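# Phone onto comic book, laptop onto its stand

## Task

Put the phone down so it lies flat with all of it resting on the comic book; put the closed laptop on the laptop stand with its top face upward and one of its long edges up against the stand's lips; at the end, neither gripper may be in contact with the phone or the laptop.

## Robot and tools

Robot: two arms, left_arm and right_arm, each ending in a two-finger gripper. Bases (scene frame): left_arm at (+0.031, +0.243, 0) m, right_arm at (-0.029, -0.309, 0) m, both turned almost not at all about z. Behind the arms, a camera stand is fixed to the floor. Cameras are cam_head_left and cam_head_right, each 896x504.

Frame: the scene frame has its origin at table-top height, midway between the nominal bases; +z points up, +x points out over the table, and left_arm sits on the +y side (arm names do not match image sides). Positions are in metres and orientations are quat_wxyz. A gripper's fingers point along its own +z and close along its own y. The reported end_effector_position is the point between the pads, roughly 1 cm short of the tips. Printed poses can be off by a few centimetres, more at long reach.

Row layout, shared by execute_actions and move: one row of 14 numbers, each in [-1, 1], covering both arms even when only one moves: left dx, dy, dz, rx, ry, rz, opening, then the right arm's seven in the same order. dx..rz are offsets along scene axes, measured from that arm's Hand target at the start of the action or move, not from the previous row. They are never absolute poses. Scale: 1.0 = 0.6 m or 180 degrees. rx, ry, rz form a single rotation vector, applied about the Hand target's position. If a translation's length exceeds 1.0 it may be shortened. Opening is absolute: +1 is fully open (0.094 m), -1 closed. Sending six zeros asks for the Hand target again. Opening 0 is a real command, so resend the current opening to keep a gripper unchanged.

execute_actions(actions, cameras): actions is a list of up to 15 rows per action, each row one 1/30 s step; a shorter action holds its last row. Repeating an offset moves the arm further each time. An empty list returns images and full status. cameras: a list of names, ["all"] or []; an unknown name invalidates the call.

move(target, speed, blend, opening_speed, grip_force, blocking, cameras): target is one 14-number row, or a list of up to 15 rows, all offset from the same starting Hand targets. The whole list shares 10 s at most. speed is in m/s, 0.002 to 4.3, default 0.25, given as one value or one per target; turning rate is limited to twice it in rad/s. blend, in m, rounds corners in a list; 0 stops at each target. opening_speed is per second on the -1..+1 scale, at least 0.2; use it to close gently. grip_force is newtons per pad, 10 to 50 (full); it persists and makes closing slower. blocking=false returns after about 0.5 s while the motion continues. Paths are straight, avoid nothing, and can overshoot when fast. Keep paths away from an arm's own base. The result adds a move: line: done, off_target, moving, held or fault, plus limits (paced = the pose was clipped, held = steps were withheld).

wait(seconds 0 to 10, cameras) lets time run. stop() brakes a running move. zoom_image(camera, region=[x0,y0,x1,y1] in pixels, at most 504x504) enlarges part of the latest image from cam_head_left or cam_head_right. finished_scene(scene = 1 or 2) ends the scene permanently; call it only once the goal holds.

Results: each arm's end_effector_position/quat, Hand target (the last commanded pose after clipping; the next offsets count from it), joint positions and torques, Joint velocities (may be omitted when all are within noise), grip_measured (measured opening, same scale as the command; reads a little wide when empty and a few mm narrower than a squeezed part), grip_effort_nm (gripper motor effort; negative means closing; it can read high without a grasp), Tool commands, motor temperatures. A gripper can stop a few cm from its target because of friction or load; its next command asks for the target again, so send any remaining gap as an offset. Orientation commands are clipped to within 40 degrees of the current orientation each step.

Order: look first (empty actions), open, approach from above, descend, close, lift, carry, lower gently, open, and retreat clear of both objects.

Avoid: dropping things or letting anything fall off the table (that fails the task); releasing moving parts; fast contacts and deep targets past a contact (they press hard); hitting the stand, table or the other arm; closing one gripper on the other. An arm blocked by something keeps pushing, so command its target back. Long holding, stretched arms or pushing against something heats motors; at 100 °C the arm drops and stops for 30-60 s. Joint ranges (rad): waist ±2.880, shoulder 0 to 3.142, elbow 0 to 3.019, wrist pitch -1.693 to 1.571, wrist yaw ±1.571, wrist roll ±2.094. Loose objects may occasionally get nudged.

Each tool is called as name([rows], argument=value, ...), one row to a line, values as JSON.

## Session

execute_actions(actions=[])

zoom_image(camera="cam_head_left", region=[196, 50, 700, 504])

zoom_image(camera="cam_head_right", region=[196, 50, 700, 504])

Scene clock: 0.00 s.
left_arm: end_effector_position=(+0.5763, +0.0326, +0.2204) grip_measured=+1.000 grip_effort_nm=n/a end_effector_quat_wxyz=(+0.373, -0.189, +0.872, +0.255) | right_arm: end_effector_position=(+0.2774, -0.6662, +0.2410) grip_measured=+1.000 grip_effort_nm=n/a end_effector_quat_wxyz=(+0.133, +0.606, +0.784, +0.005)
Joint positions: left_arm=[-0.635 1.765 1.519 -1.122 -0.923 -0.933 0.094] | right_arm=[-0.891 1.406 1.314 -1.221 -0.069 0.44 0.094]
Joint velocities: within noise
Joint torques (N m): no reading
Motor temperatures (°C): left_arm=[22 27 33 24 28 24 27] | right_arm=[26 33 33 25 26 23 26]
Heat: left arm: hottest elbow 33 °C; right arm: hottest shoulder 33 °C.
Hand target: left_arm +0.5824, +0.0285, +0.2385; +0.386, -0.198, +0.868, +0.242 | right_arm +0.2821, -0.6719, +0.2485; +0.142, +0.605, +0.783, +0.003
Tool commands: left_gripper/opening=+1.0 right_gripper/opening=+1.0

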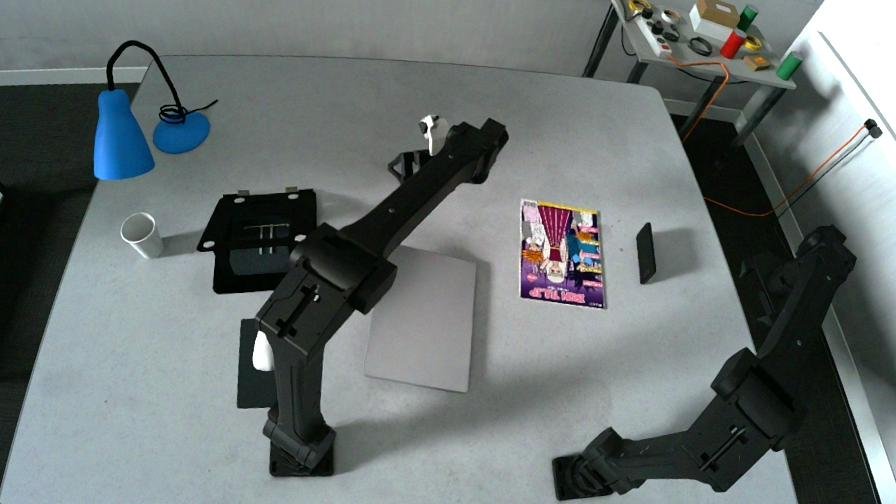

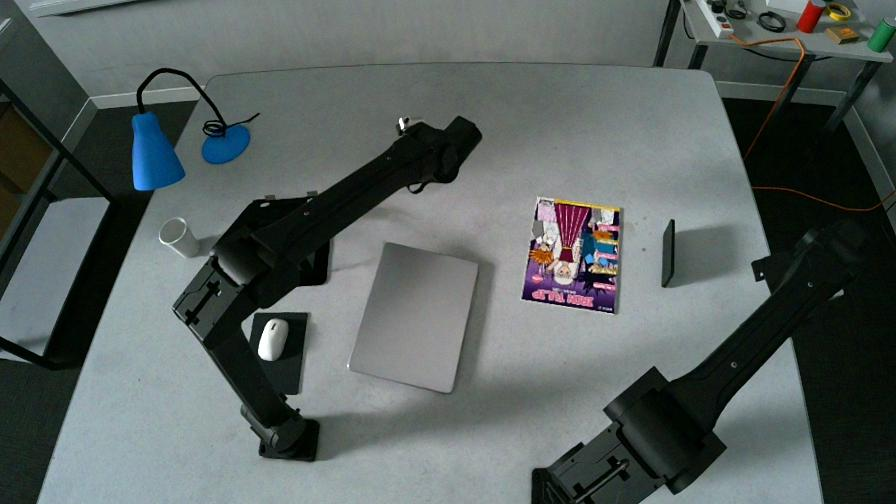

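Scaled by 1.000.

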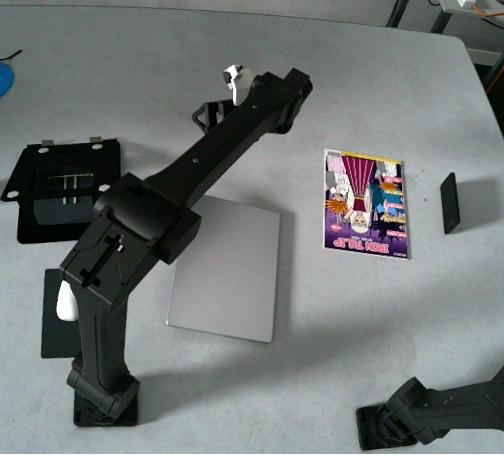

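Scaled by 1.000.

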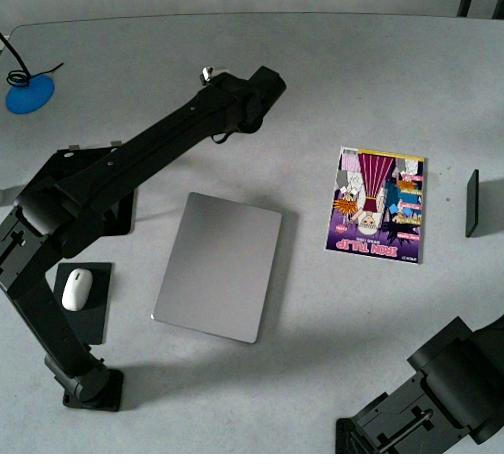

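move(target=[-0.503, 0.619, -0.031, -0.4367, -0.2549, 0.1367, 1, 0.3915, 0.173, -0.2175, 0.003, 0.0964, 0.3825, 1], speed=0.4, cameras=["all"])

zoom_image(camera="cam_head_left", region=[600, 160, 720, 300])

zoom_image(camera="cam_head_left", region=[170, 160, 510, 420])

zoom_image(camera="cam_head_right", region=[170, 160, 510, 420])

Scene clock: 42.93 s.
left_arm: end_effector_position=(+0.2822, +0.3958, +0.2199) grip_measured=+1.000 grip_effort_nm=0.01 end_effector_quat_wxyz=(-0.405, +0.620, -0.564, +0.366) | right_arm: end_effector_position=(+0.5002, -0.5632, +0.1162) grip_measured=+1.000 grip_effort_nm=-0.01 end_effector_quat_wxyz=(-0.005, +0.060, +0.998, +0.003)
Joint positions: left_arm=[0.949 0.515 0.4 -0.491 0.782 -1.114 0.094] | right_arm=[-0.452 1.934 1.68 -1.328 -0.001 -0.328 0.094]
Joint torques (N m): left_arm=[-0.15 -0.62 11.92 1.39 0.34 0.17] | right_arm=[0.85 -20.42 12.68 -0.2 0.07 0.11]
Motor temperatures (°C): left_arm=[22 30 37 24 28 24 27] | right_arm=[26 34 38 25 25 23 26]
Heat: left arm: hottest elbow 37 °C; right arm: hottest elbow 38 °C.
Hand target: left_arm +0.2806, +0.3998, +0.2199; -0.405, +0.623, -0.562, +0.363 | right_arm +0.5169, -0.5680, +0.1179; +0.000, +0.053, +0.999, +0.000
Off the commanded pose: left_arm 0.004 m, 1 deg | right_arm 0.018 m, 1 deg.
move: off_target (right_arm)

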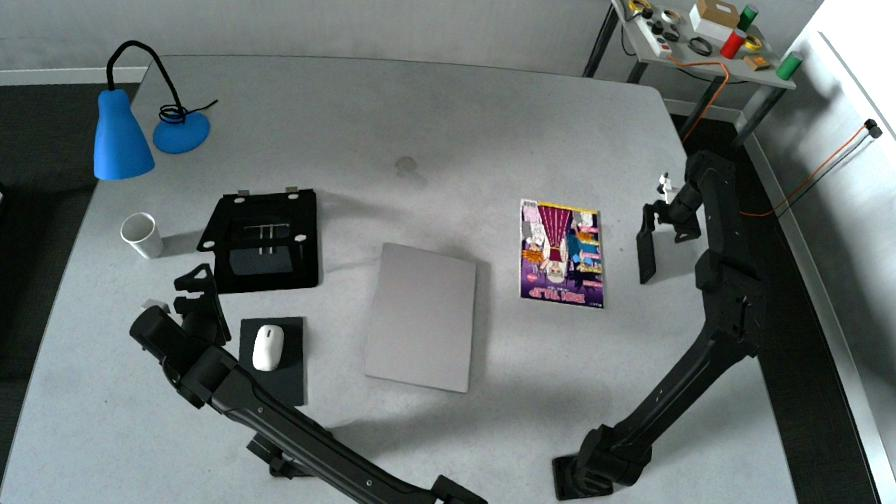

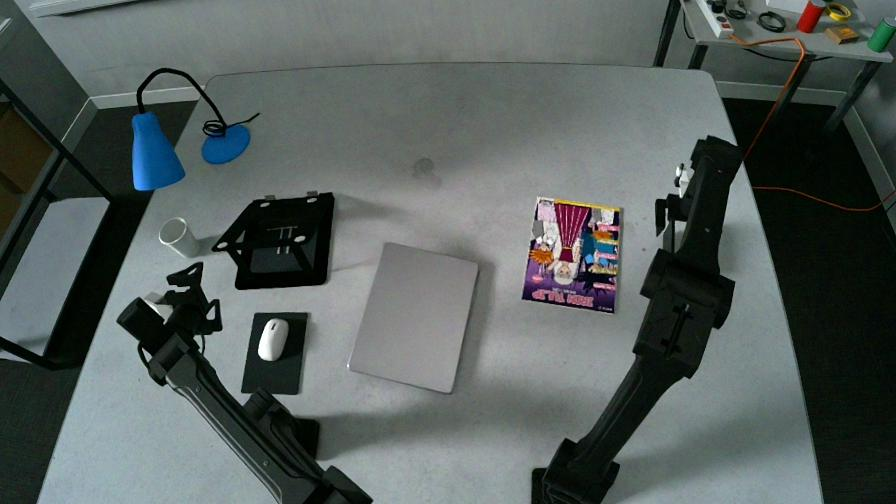

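Scaled by 3.600.

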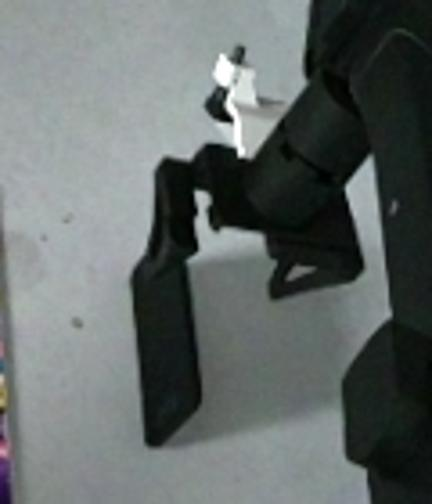

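Scaled by 1.482.

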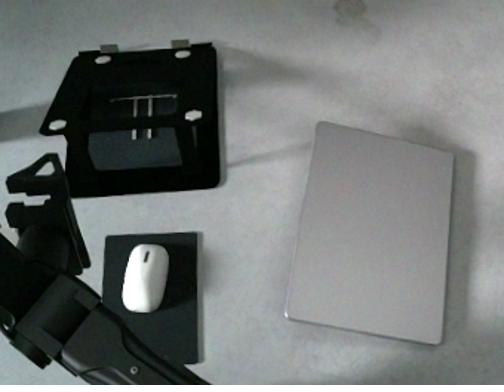

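Scaled by 1.482.

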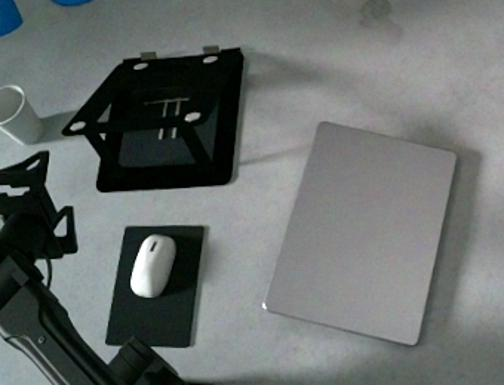

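move([
  [0.144, -0.036, -0.145, 0, 0, 0, 1, -0.03, 0, -0.103, 0, 0, 0, 1],
  [0.2023, -0.0463, -0.163, 0, 0, 0, 1, -0.03, 0, -0.103, 0, 0, 0, -1],
  [0.2023, -0.0463, -0.163, 0, 0, 0, -0.98, -0.03, 0, 0.08, 0, 0, 0, -1],
], speed=[0.2, 0.1, 0.15], opening_speed=0.9, cameras=["all"])

zoom_image(camera="cam_head_left", region=[600, 130, 720, 300])

zoom_image(camera="cam_head_left", region=[170, 170, 330, 330])

zoom_image(camera="cam_head_right", region=[180, 170, 340, 330])

Scene clock: 81.03 s.
left_arm: end_effector_position=(+0.4057, +0.3739, +0.1438) grip_measured=-0.920 grip_effort_nm=-0.98 end_effector_quat_wxyz=(-0.429, +0.606, -0.554, +0.377) | right_arm: end_effector_position=(+0.4843, -0.5557, +0.1366) grip_measured=-0.863 grip_effort_nm=-1.04 end_effector_quat_wxyz=(-0.028, +0.052, +0.998, +0.012)
Joint positions: left_arm=[0.463 1.054 0.301 0.371 0.357 -1.412 0.004] | right_arm=[-0.452 1.908 1.694 -1.419 -0.001 -0.342 0.006]
Joint torques (N m): left_arm=[-1.55 -3.43 8.34 0.51 -0.36 0.14] | right_arm=[-0.03 -23.77 13.03 -0.36 0.08 0.1]
Motor temperatures (°C): left_arm=[22 27 38 24 28 24 27] | right_arm=[26 36 45 25 25 23 26]
Heat: left arm: hottest elbow 38 °C; right arm: hottest elbow 45 °C.
Hand target: left_arm +0.4019, +0.3721, +0.1221; -0.405, +0.623, -0.562, +0.363 | right_arm +0.4990, -0.5680, +0.1661; +0.000, +0.053, +0.999, +0.000
Off the commanded pose: left_arm 0.022 m, 4 deg | right_arm 0.035 m, 4 deg.
move: off_target (left_arm, right_arm); target 2's new opening was sent with right_arm's hand 0.025 m and 2 deg from that target; target 3's new opening was sent with left_arm's hand 0.019 m and 2 deg from that target

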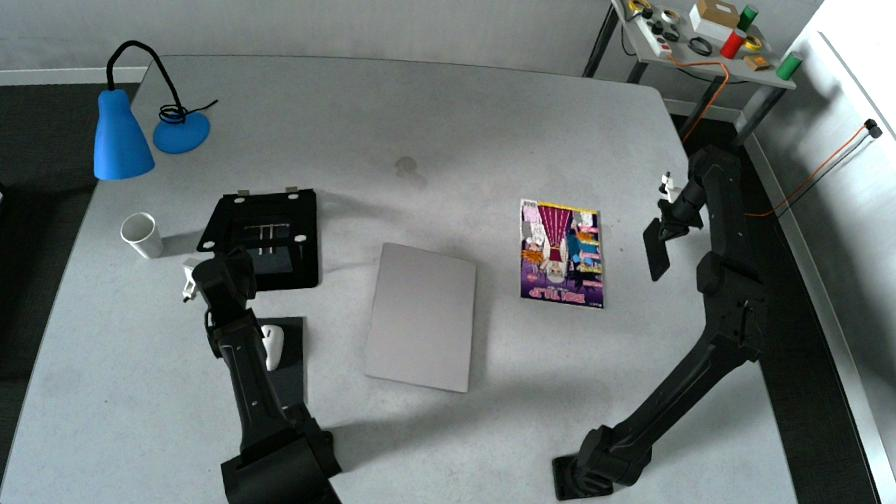

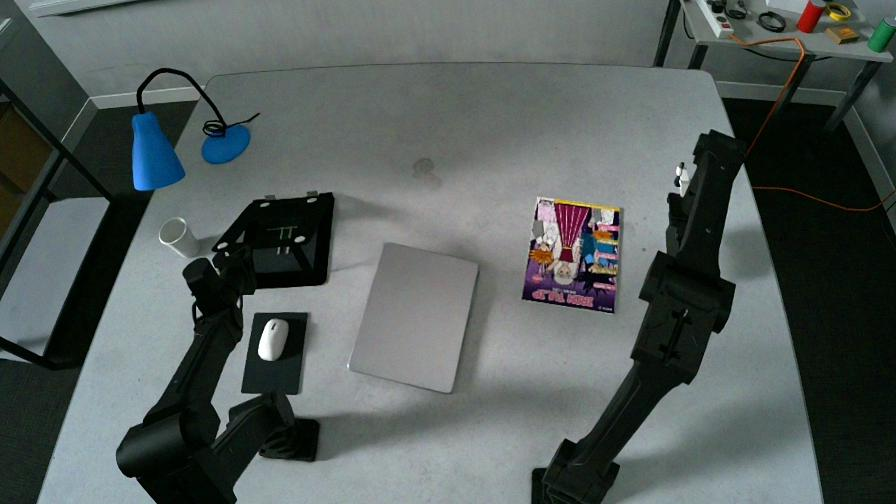

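Scaled by 2.965.

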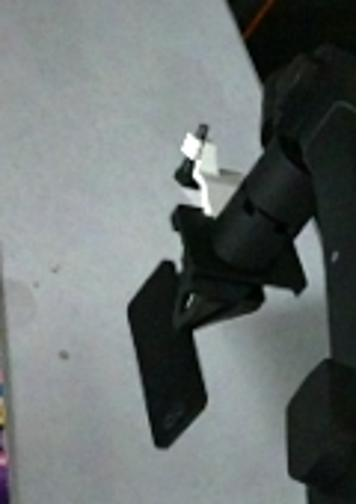

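Scaled by 3.150.

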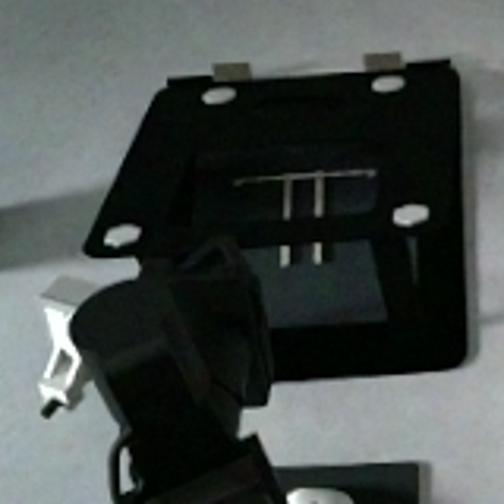

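Scaled by 3.150.

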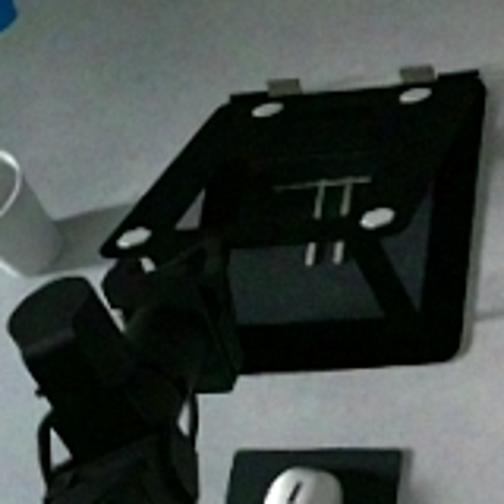

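move([
  [0, 0, 0, 0, 0, 0, -0.98, 0.0017, 0.392, -0.06, 0.2652, -0.0279, 0, -1],
  [0, 0, 0, 0, 0, 0, -0.98, 0.0017, 0.392, -0.19, 0.3204, -0.0337, 0, -1],
], speed=[0.35, 0.15], blend=[0.03, 0], cameras=["all"])

zoom_image(camera="cam_head_left", region=[500, 180, 640, 320])

zoom_image(camera="cam_head_right", region=[510, 180, 650, 320])

Scene clock: 93.57 s.
left_arm: end_effector_position=(+0.4057, +0.3739, +0.1438) grip_measured=-0.921 grip_effort_nm=-1.01 end_effector_quat_wxyz=(-0.429, +0.606, -0.554, +0.377) | right_arm: end_effector_position=(+0.4986, -0.3273, +0.0557) grip_measured=-0.864 grip_effort_nm=-1.04 end_effector_quat_wxyz=(+0.021, +0.043, +0.876, +0.480)
Joint positions: left_arm=[0.463 1.054 0.301 0.371 0.357 -1.412 0.004] | right_arm=[-0.313 2.031 1.416 -1.28 -0.968 -0.381 0.006]
Joint torques (N m): left_arm=[-2.14 -3.66 8.38 0.53 -0.36 0.15] | right_arm=[-0.21 -21.83 6.71 -0.2 -0.77 0.08]
Heat: left arm: hottest elbow 37 °C; right arm: hottest elbow 45 °C.
Hand target: left_arm +0.4019, +0.3721, +0.1221; -0.405, +0.623, -0.562, +0.363 | right_arm +0.4999, -0.3330, +0.0519; +0.025, +0.047, +0.874, +0.484
Off the commanded pose: left_arm 0.022 m, 4 deg | right_arm 0.007 m, 1 deg.
move: off_target (left_arm)

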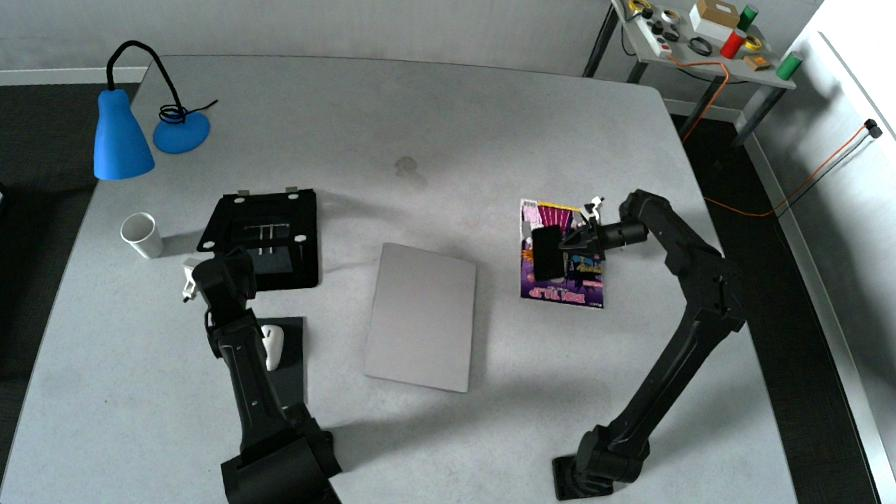

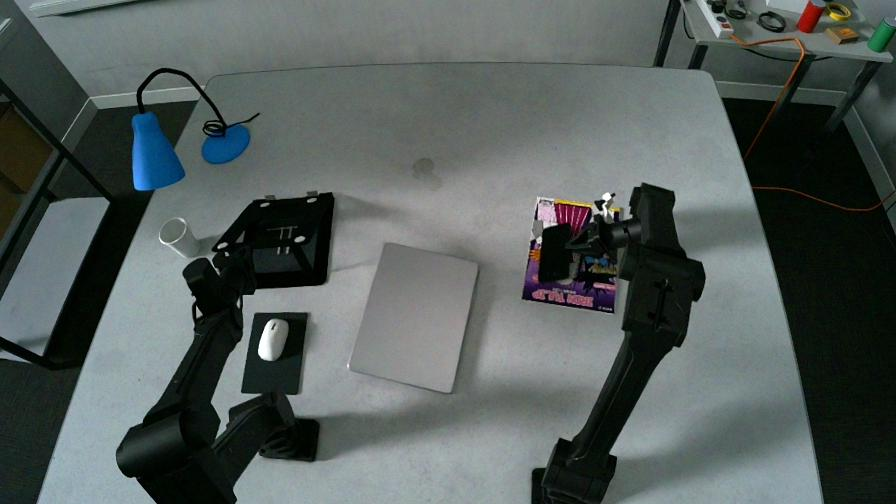

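Scaled by 3.600.

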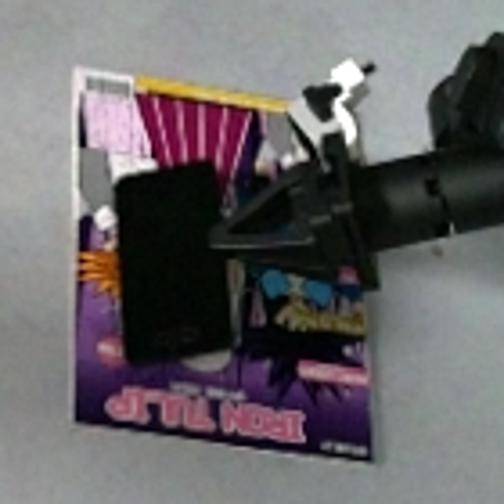

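Scaled by 3.600.

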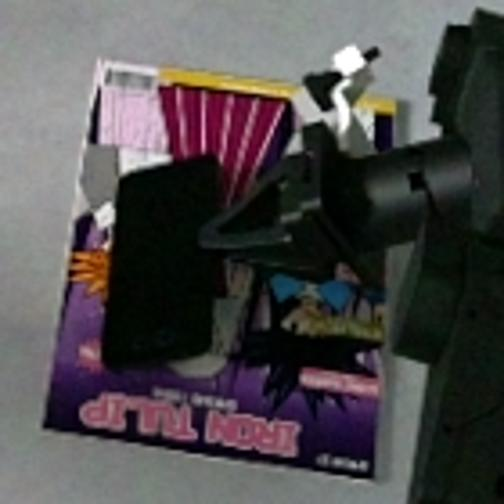

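move([
  [0, 0, 0, 0, 0, 0, -0.98, 0, -0.025, -0.045, 0, 0, 0, -1],
  [0, 0, 0, 0, 0, 0, -0.98, 0, -0.025, -0.045, 0, 0, 0, -0.52],
  [0, 0, 0, 0, 0, 0, -0.98, -0.007, -0.083, -0.045, 0, 0, 0, -0.52],
  [0, 0, 0, 0, 0, 0, -0.98, -0.013, -0.125, -0.033, 0, 0, 0, -0.52],
  [0, 0, 0, 0, 0, 0, -0.98, -0.017, -0.167, 0.05, 0, 0, 0, -0.52],
  [0, 0, 0, 0, 0, 0, -0.98, -0.03, -0.17, 0.2, -0.3204, 0.0337, 0, -0.52],
], speed=[0.08, 0.08, 0.08, 0.1, 0.2, 0.3], blend=[0, 0, 0.01, 0.01, 0.03, 0], opening_speed=0.4, cameras=["all"])

zoom_image(camera="cam_head_left", region=[500, 180, 640, 320])

zoom_image(camera="cam_head_right", region=[510, 180, 650, 320])

Scene clock: 108.67 s.
left_arm: end_effector_position=(+0.4057, +0.3739, +0.1438) grip_measured=-0.921 grip_effort_nm=-1.01 end_effector_quat_wxyz=(-0.429, +0.606, -0.554, +0.377) | right_arm: end_effector_position=(+0.4780, -0.4378, +0.1646) grip_measured=-0.521 grip_effort_nm=0.06 end_effector_quat_wxyz=(-0.010, +0.053, +0.999, +0.003)
Joint positions: left_arm=[0.463 1.054 0.301 0.371 0.357 -1.412 0.004] | right_arm=[-0.253 1.745 1.536 -1.383 -0.002 -0.142 0.022]
Joint torques (N m): left_arm=[-1.55 -3.02 8.58 0.73 -0.37 0.16] | right_arm=[1.03 -20.66 8.95 0.28 0.09 0.26]
Heat: left arm: hottest elbow 36 °C; right arm: hottest elbow 44 °C.
Hand target: left_arm +0.4019, +0.3721, +0.1221; -0.405, +0.623, -0.562, +0.363 | right_arm +0.4819, -0.4349, +0.1721; +0.000, +0.053, +0.999, +0.000
Off the commanded pose: left_arm 0.022 m, 4 deg | right_arm 0.009 m, 1 deg.
move: off_target (left_arm); blend cut to 0.0279 m at target 5; target 2's new opening was sent with right_arm's hand 0.024 m and 2 deg from that target

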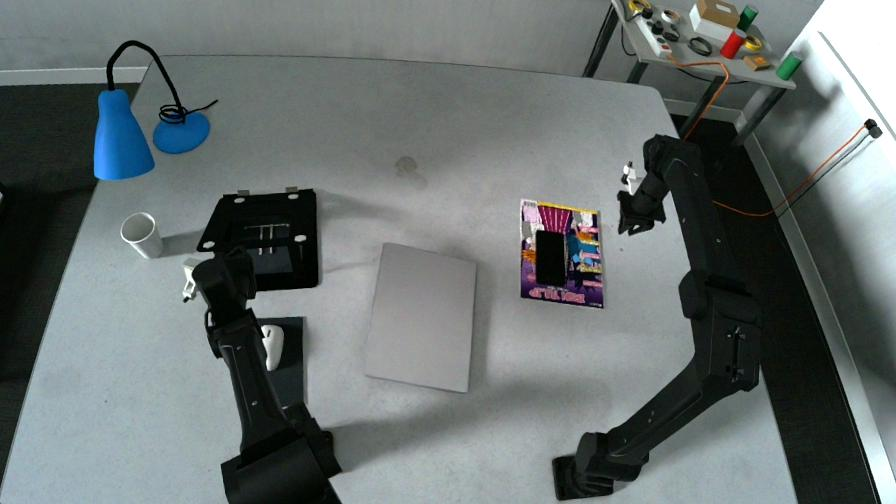

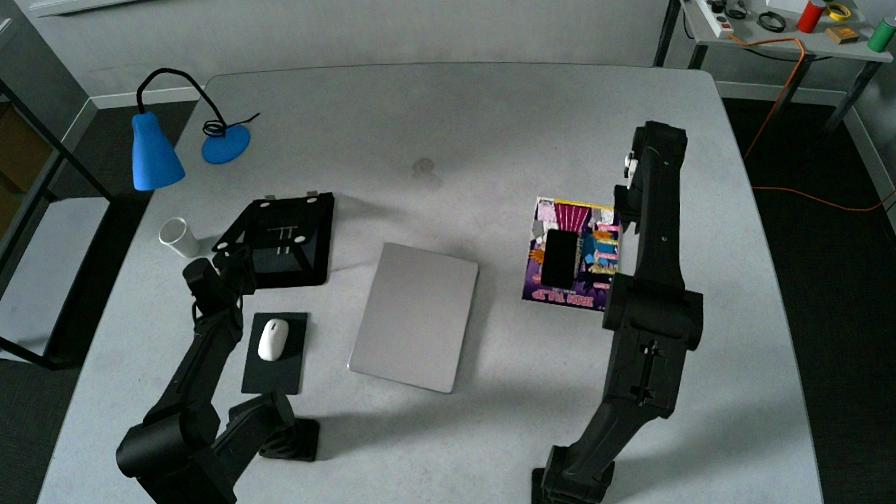

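Scaled by 3.600.

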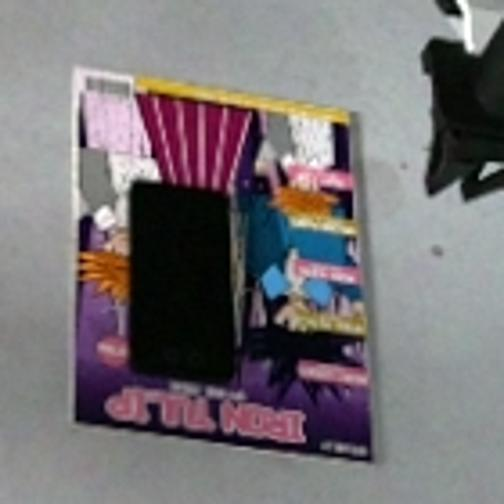

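Scaled by 3.600.

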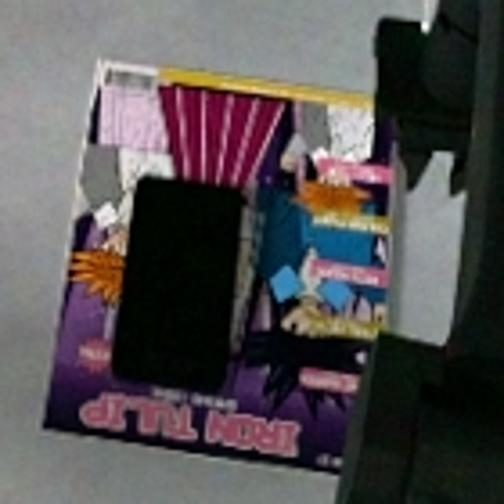

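move([
  [0, 0, 0, 0, 0, 0, -0.98, -0.485, 0.533, -0.12, 0, 0, 0.486, -1],
  [0, 0, 0, 0, 0, 0, -0.98, -0.485, 0.533, -0.267, 0, 0, 0.486, -1],
  [0, 0, 0, 0, 0, 0, -0.98, -0.478, 0.587, -0.267, 0, 0, 0.486, -1],
  [0, 0, 0, 0, 0, 0, -0.98, -0.525, 0.673, -0.267, 0, 0, 0.375, -1],
  [0, 0, 0, 0, 0, 0, -0.98, -0.538, 0.77, -0.267, 0, 0, 0.264, -1],
], speed=[0.4, 0.2, 0.1, 0.12, 0.12], blend=[0.03, 0.005, 0.005, 0.02, 0], cameras=["all"])

zoom_image(camera="cam_head_left", region=[300, 220, 620, 460])

Scene clock: 130.50 s.
left_arm: end_effector_position=(+0.4057, +0.3739, +0.1438) grip_measured=-0.921 grip_effort_nm=-1.01 end_effector_quat_wxyz=(-0.429, +0.606, -0.554, +0.377) | right_arm: end_effector_position=(+0.1485, +0.0008, +0.0110) grip_measured=-0.991 grip_effort_nm=-0.49 end_effector_quat_wxyz=(-0.011, -0.353, +0.935, -0.009)
Joint positions: left_arm=[0.463 1.054 0.301 0.371 0.357 -1.412 0.004] | right_arm=[1.047 1.538 0.817 -0.877 -0.001 0.33 0]
Joint torques (N m): left_arm=[-2.26 -3.31 8.34 0.57 -0.37 0.14] | right_arm=[1.26 -9.93 10.62 0.55 0.09 0.27]
Heat: left arm: hottest elbow 36 °C; right arm: hottest elbow 44 °C.
Hand target: left_arm +0.4019, +0.3721, +0.1221; -0.405, +0.623, -0.562, +0.363 | right_arm +0.1591, +0.0271, +0.0119; +0.000, -0.354, +0.935, +0.000
Off the commanded pose: left_arm 0.022 m, 4 deg | right_arm 0.028 m, 2 deg.
move: off_target (left_arm, right_arm)

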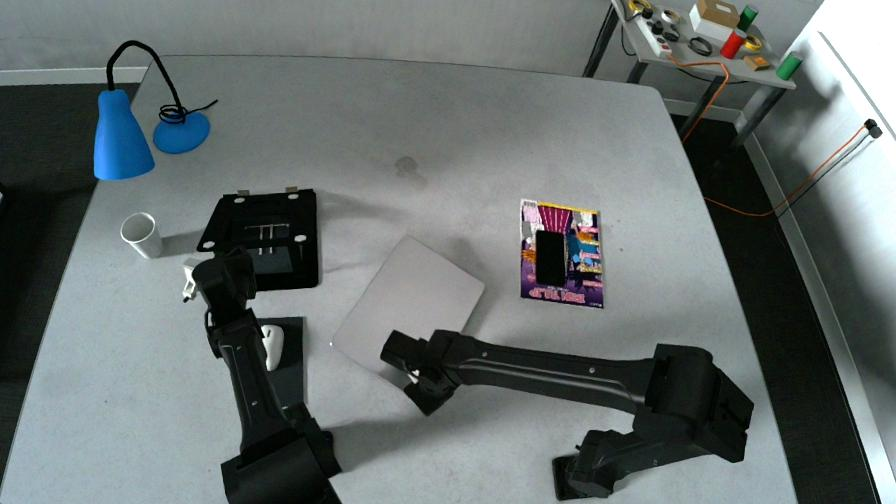

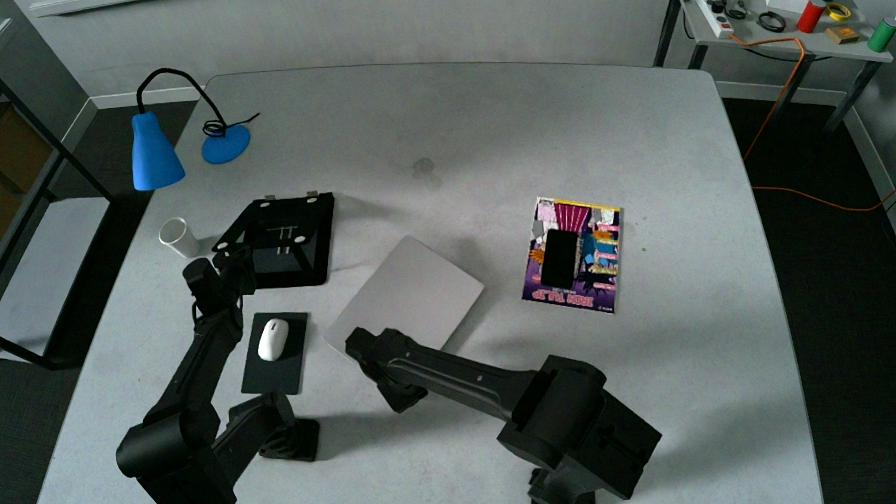

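Scaled by 1.575.

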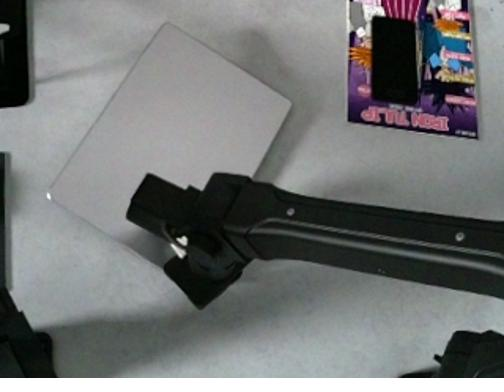

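move([
  [0, 0, 0, 0, 0, 0, -0.98, -0.033, -0.033, 0.183, 0, 0, 0, -1],
  [0, 0, 0, 0, 0, 0, -0.98, 0.643, 0.217, 0.18, 0, 0, 0.094, -1],
  [0, 0, 0, 0, 0, 0, -0.98, 0.643, 0.217, 0, 0, 0, 0.094, -1],
  [0, 0, 0, 0, 0, 0, -0.98, 0.6, 0.147, 0, 0, 0, 0.094, -1],
  [0, 0, 0, 0, 0, 0, -0.98, 0.608, 0.033, 0, 0, 0, -0.009, -1],
  [0, 0, 0, 0, 0, 0, -0.98, 0.583, -0.09, 0, 0, 0, -0.12, -1],
], speed=[0.3, 0.4, 0.2, 0.12, 0.12, 0.12], blend=[0.03, 0.03, 0.005, 0.01, 0.02, 0], cameras=["all"])

zoom_image(camera="cam_head_left", region=[300, 200, 620, 440])

Scene clock: 152.47 s.
left_arm: end_effector_position=(+0.4057, +0.3739, +0.1438) grip_measured=-0.921 grip_effort_nm=-1.01 end_effector_quat_wxyz=(-0.429, +0.606, -0.554, +0.377) | right_arm: end_effector_position=(+0.5110, -0.0169, +0.0160) grip_measured=-0.991 grip_effort_nm=-0.49 end_effector_quat_wxyz=(+0.004, -0.183, +0.983, +0.002)
Joint positions: left_arm=[0.463 1.054 0.301 0.371 0.357 -1.412 0.004] | right_arm=[0.491 2.083 1.641 -1.12 -0.002 0.13 0]
Joint torques (N m): left_arm=[-1.67 -3.66 8.29 0.54 -0.37 0.18] | right_arm=[-0.26 -25.35 6.3 0.47 0.12 0.23]
Heat: left arm: hottest elbow 35 °C; right arm: hottest elbow 45 °C.
Hand target: left_arm +0.4019, +0.3721, +0.1221; -0.405, +0.623, -0.562, +0.363 | right_arm +0.5090, -0.0270, +0.0120; +0.000, -0.172, +0.985, +0.000
Off the commanded pose: left_arm 0.022 m, 4 deg | right_arm 0.011 m, 1 deg.
move: off_target (left_arm, right_arm)

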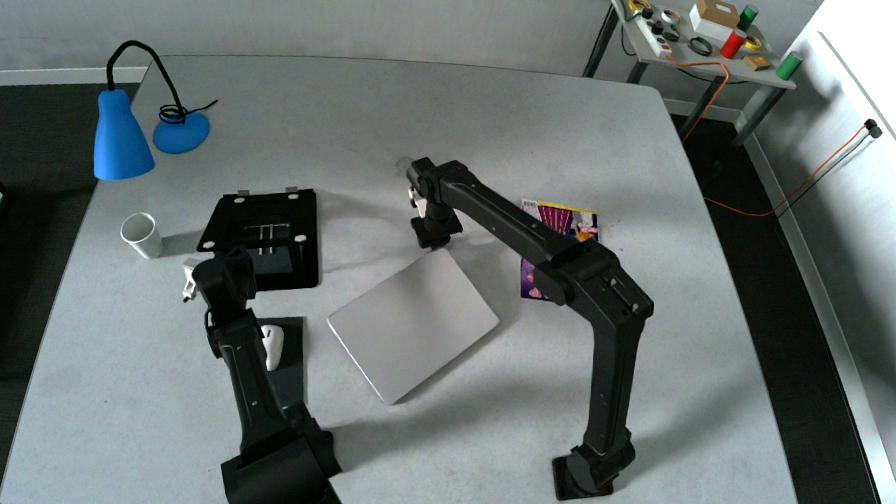

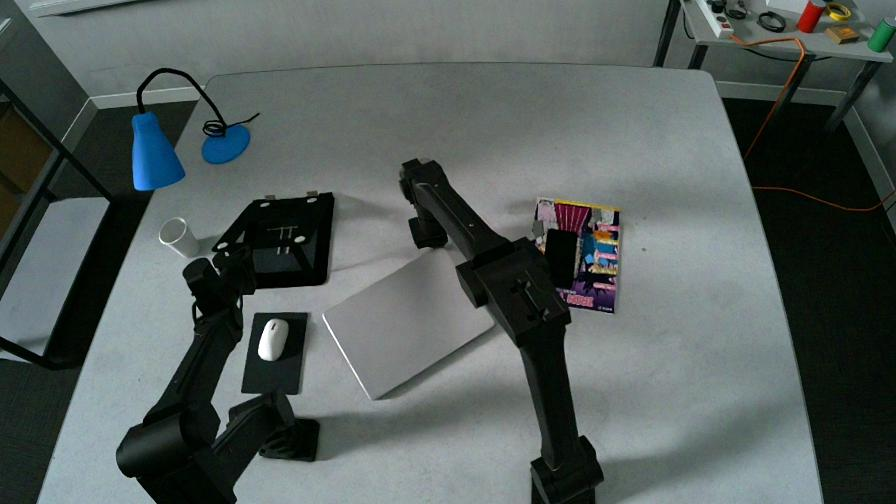

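Scaled by 1.575.

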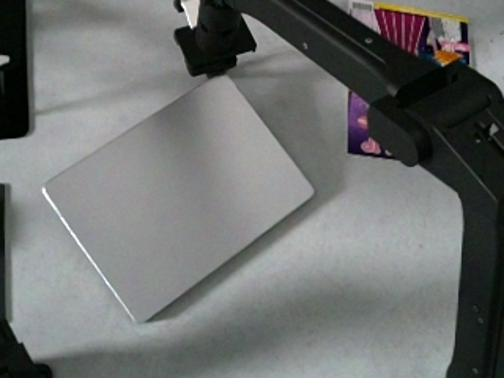

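move([
  [0, 0, 0, 0, 0, 0, -0.98, 0.0167, 0.087, 0, 0, 0, 0, -1],
  [0, 0, 0, 0, 0, 0, -0.98, -0.043, -0.003, 0, 0, 0, 0, -1],
  [0, 0, 0, 0, 0, 0, -0.98, -0.077, -0.086, 0, 0, 0, -0.054, -1],
  [0, 0, 0, 0, 0, 0, -0.98, -0.135, -0.165, 0, 0, 0, -0.149, -1],
  [0, 0, 0, 0, 0, 0, -0.98, -0.176, -0.19, 0, 0, 0, -0.193, -1],
], speed=[0.2, 0.12, 0.12, 0.12, 0.12], blend=[0.01, 0.01, 0.02, 0.02, 0], cameras=["all"])

zoom_image(camera="cam_head_left", region=[300, 200, 620, 440])

Scene clock: 169.37 s.
left_arm: end_effector_position=(+0.4057, +0.3739, +0.1438) grip_measured=-0.921 grip_effort_nm=-1.01 end_effector_quat_wxyz=(-0.429, +0.606, -0.554, +0.377) | right_arm: end_effector_position=(+0.4067, -0.1337, +0.0127) grip_measured=-0.991 grip_effort_nm=-0.49 end_effector_quat_wxyz=(+0.000, +0.120, +0.993, +0.000)
Joint positions: left_arm=[0.463 1.054 0.301 0.371 0.357 -1.412 0.004] | right_arm=[0.379 1.769 1.13 -0.932 -0.001 0.626 0]
Joint torques (N m): left_arm=[-1.49 -3.19 8.47 0.61 -0.38 0.17] | right_arm=[-0.32 -19.19 5.59 0.39 0.11 0.23]
Heat: left arm: hottest elbow 35 °C; right arm: hottest elbow 42 °C.
Hand target: left_arm +0.4019, +0.3721, +0.1221; -0.405, +0.623, -0.562, +0.363 | right_arm +0.4034, -0.1410, +0.0119; +0.000, +0.130, +0.992, +0.000
Off the commanded pose: left_arm 0.022 m, 4 deg | right_arm 0.008 m, 1 deg.
move: off_target (left_arm)

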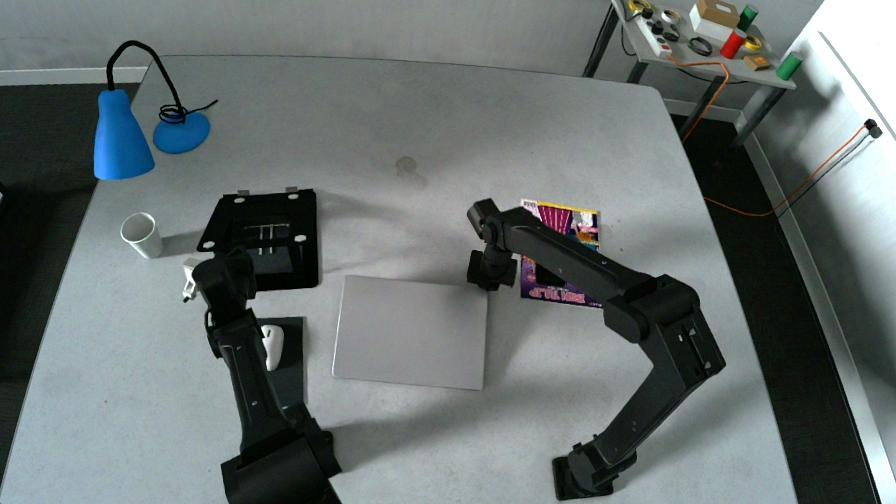

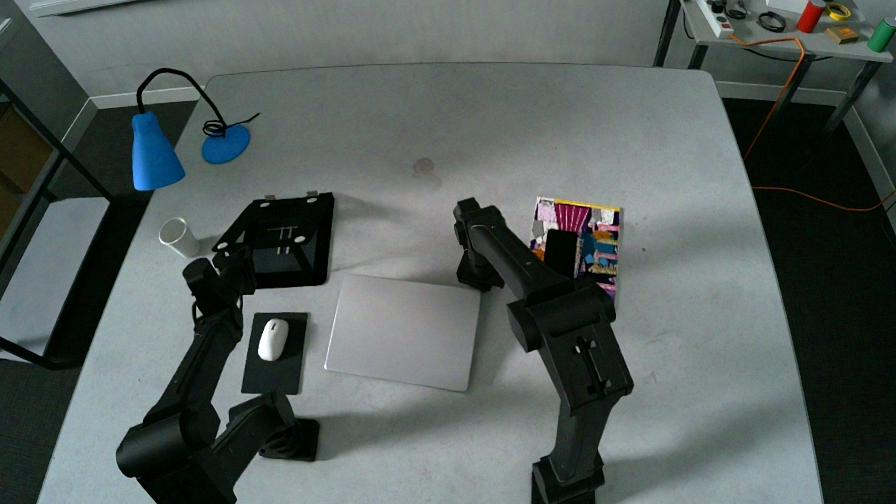

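Scaled by 1.575.

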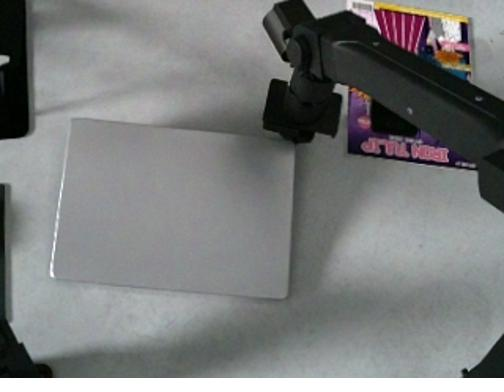

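move([
  [0.011, 0, 0.04, 0, 0, 0, -0.98, 0.028, -0.1, 0.18, 0, 0, 0, -1],
  [0.09, -0.083, 0.04, 0, 0, 0, -0.98, -0.222, -0.133, 0.197, 0.3396, -0.0603, 0.0487, -1],
  [0.09, -0.525, 0.04, 0, 0, -0.055, -0.98, -0.225, -0.098, 0.05, 0.3396, -0.0603, 0.0487, 0.49],
], speed=[0.15, 0.18, 0.12], blend=[0.005, 0.02, 0], cameras=["all"])

zoom_image(camera="cam_head_left", region=[270, 160, 620, 440])

zoom_image(camera="cam_head_right", region=[250, 160, 600, 440])

Scene clock: 192.07 s.
left_arm: end_effector_position=(+0.4495, +0.0832, +0.1474) grip_measured=-0.928 grip_effort_nm=-1.01 end_effector_quat_wxyz=(-0.385, +0.590, -0.590, +0.395) | right_arm: end_effector_position=(+0.2751, -0.2049, +0.0504) grip_measured=+0.488 grip_effort_nm=0.07 end_effector_quat_wxyz=(+0.039, +0.035, +0.857, +0.512)
Joint positions: left_arm=[-0.574 1.227 0.472 0.297 -0.485 -1.81 0.003] | right_arm=[-0.17 1.515 0.585 -0.73 -1.077 -0.136 0.07]
Joint torques (N m): left_arm=[-4.66 -5.13 12.6 1.03 0.59 0.24] | right_arm=[1.44 -9.17 4.21 0.42 -0.6 0.16]
Motor temperatures (°C): left_arm=[22 26 36 24 28 24 29] | right_arm=[26 39 40 25 25 23 26]
Heat: left arm: hottest elbow 36 °C; right arm: hottest elbow 40 °C.
Hand target: left_arm +0.4560, +0.0572, +0.1460; -0.372, +0.572, -0.614, +0.396 | right_arm +0.2682, -0.1998, +0.0418; +0.024, +0.039, +0.856, +0.514
Off the commanded pose: left_arm 0.027 m, 4 deg | right_arm 0.012 m, 2 deg.
move: off_target (left_arm, right_arm); target 3's new opening was sent with right_arm's hand 0.012 m and 2 deg from that target

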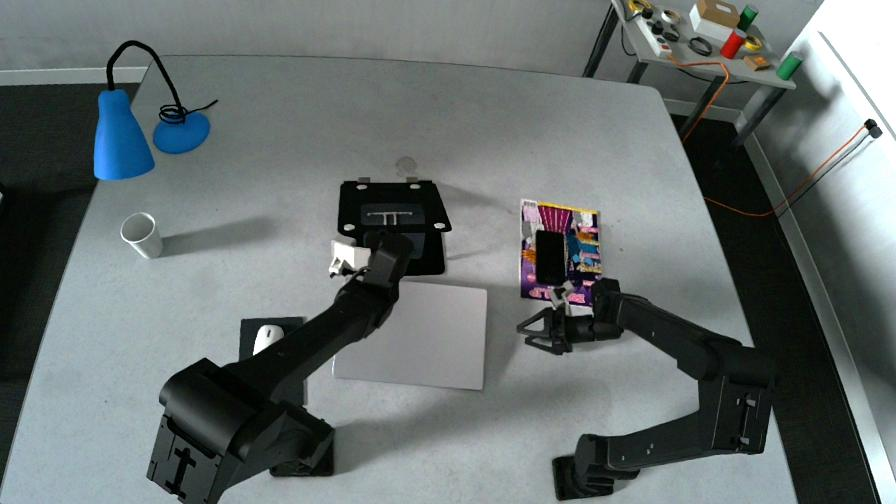

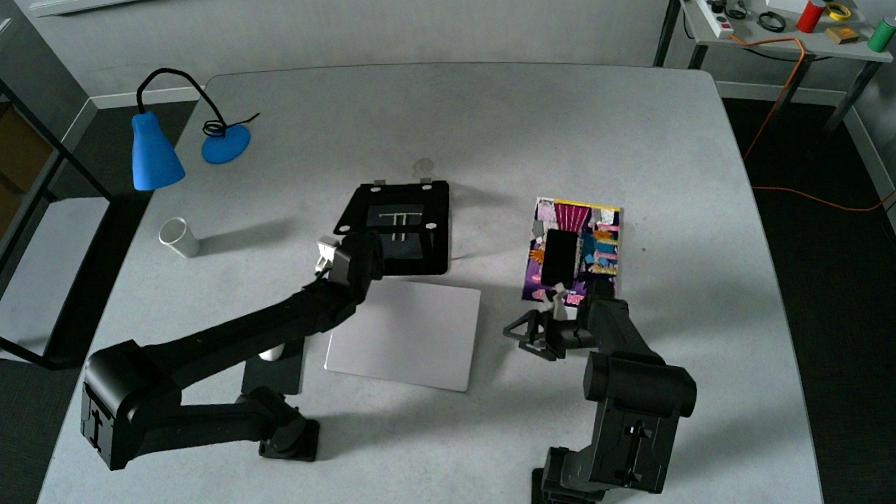

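Scaled by 1.440.

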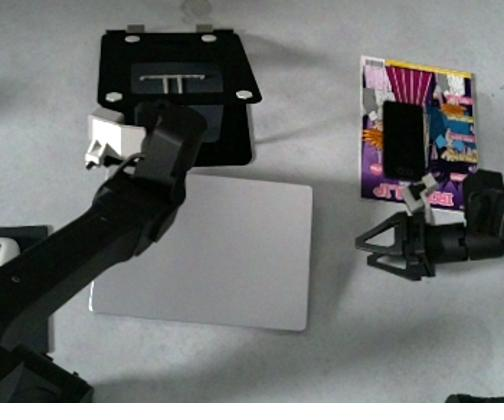

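Scaled by 1.440.

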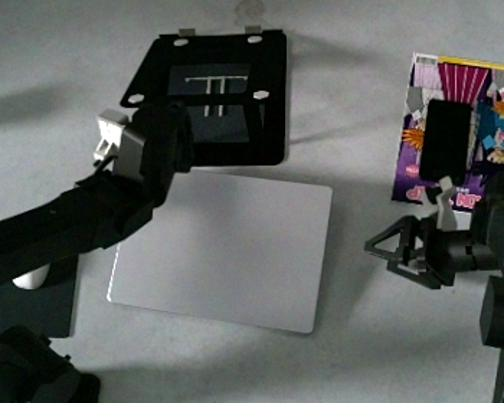

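move([
  [0, 0, -0.008, 0, 0, 0, 0.3, 0, 0, 0, 0, 0, 0, 0.49],
  [-0.167, 0, 0.075, 0, 0, 0, 0.3, 0, 0, 0, 0, 0, 0, 0.49],
  [-0.217, 0.133, 0.2, 0, 0, 0, 0.3, 0, 0, 0, 0, 0, 0, 0.49],
  [-0.257, 0.305, -0.027, 0.0154, 0.0174, -0.451, 0.49, 0.027, 0.04, -0.013, 0, 0, 0, 0.49],
  [-0.257, 0.285, -0.182, 0.0154, 0.0174, -0.451, 0.49, 0.027, 0.075, -0.013, 0, 0, 0, 0.49],
], speed=[0.1, 0.2, 0.3, 0.3, 0.2], blend=[0, 0.03, 0.03, 0.02, 0], opening_speed=1.0, cameras=["all"])

zoom_image(camera="cam_head_left", region=[270, 160, 590, 430])

zoom_image(camera="cam_head_right", region=[260, 160, 580, 430])

Scene clock: 247.03 s.
left_arm: end_effector_position=(+0.3036, +0.2309, +0.0468) grip_measured=+0.488 grip_effort_nm=0.13 end_effector_quat_wxyz=(+0.024, -0.046, +0.854, -0.517) | right_arm: end_effector_position=(+0.2926, -0.1590, +0.0409) grip_measured=+0.489 grip_effort_nm=0.07 end_effector_quat_wxyz=(+0.033, +0.039, +0.854, +0.517)
Joint positions: left_arm=[0.475 1.658 0.687 -1.244 0.952 0.736 0.07] | right_arm=[-0.014 1.539 0.56 -0.402 -1.08 0.196 0.07]
Joint torques (N m): left_arm=[-2.02 -7.77 4.12 0.61 0.11 0.2] | right_arm=[1.55 -10.81 3.95 0.95 -0.3 0.15]
Heat: left arm: hottest elbow 39 °C; right arm: hottest shoulder 36 °C.
Hand target: left_arm +0.3018, +0.2281, +0.0368; +0.022, -0.036, +0.856, -0.515 | right_arm +0.2845, -0.1548, +0.0341; +0.024, +0.039, +0.856, +0.514
Off the commanded pose: left_arm 0.011 m, 1 deg | right_arm 0.011 m, 1 deg.
move: off_target (left_arm, right_arm); blend cut to 0 m at target 4; target 4's new opening was sent with left_arm's hand 0.019 m and 2 deg from that target

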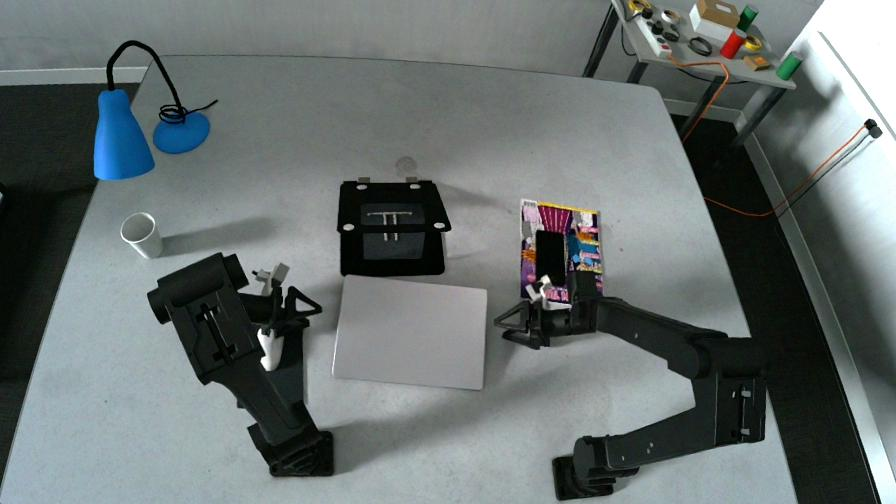

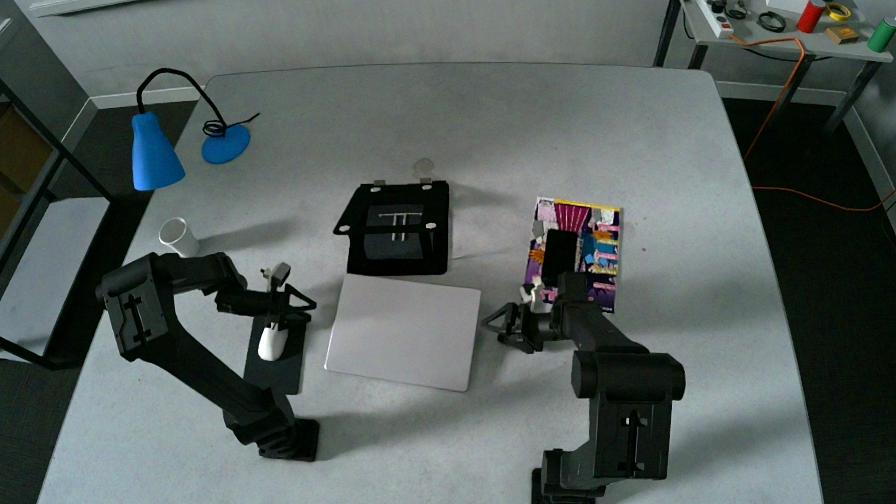

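Scaled by 1.575.

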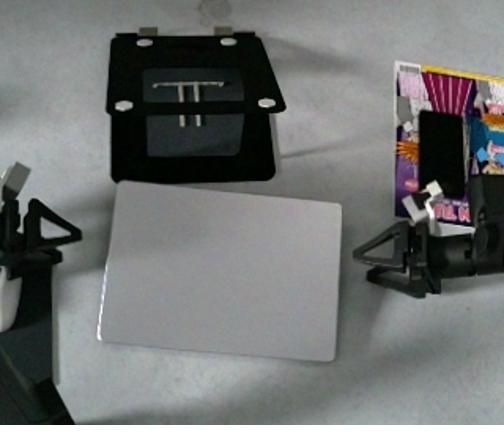

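Scaled by 1.575.

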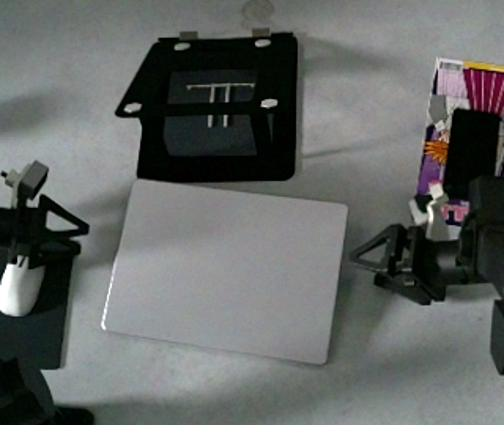

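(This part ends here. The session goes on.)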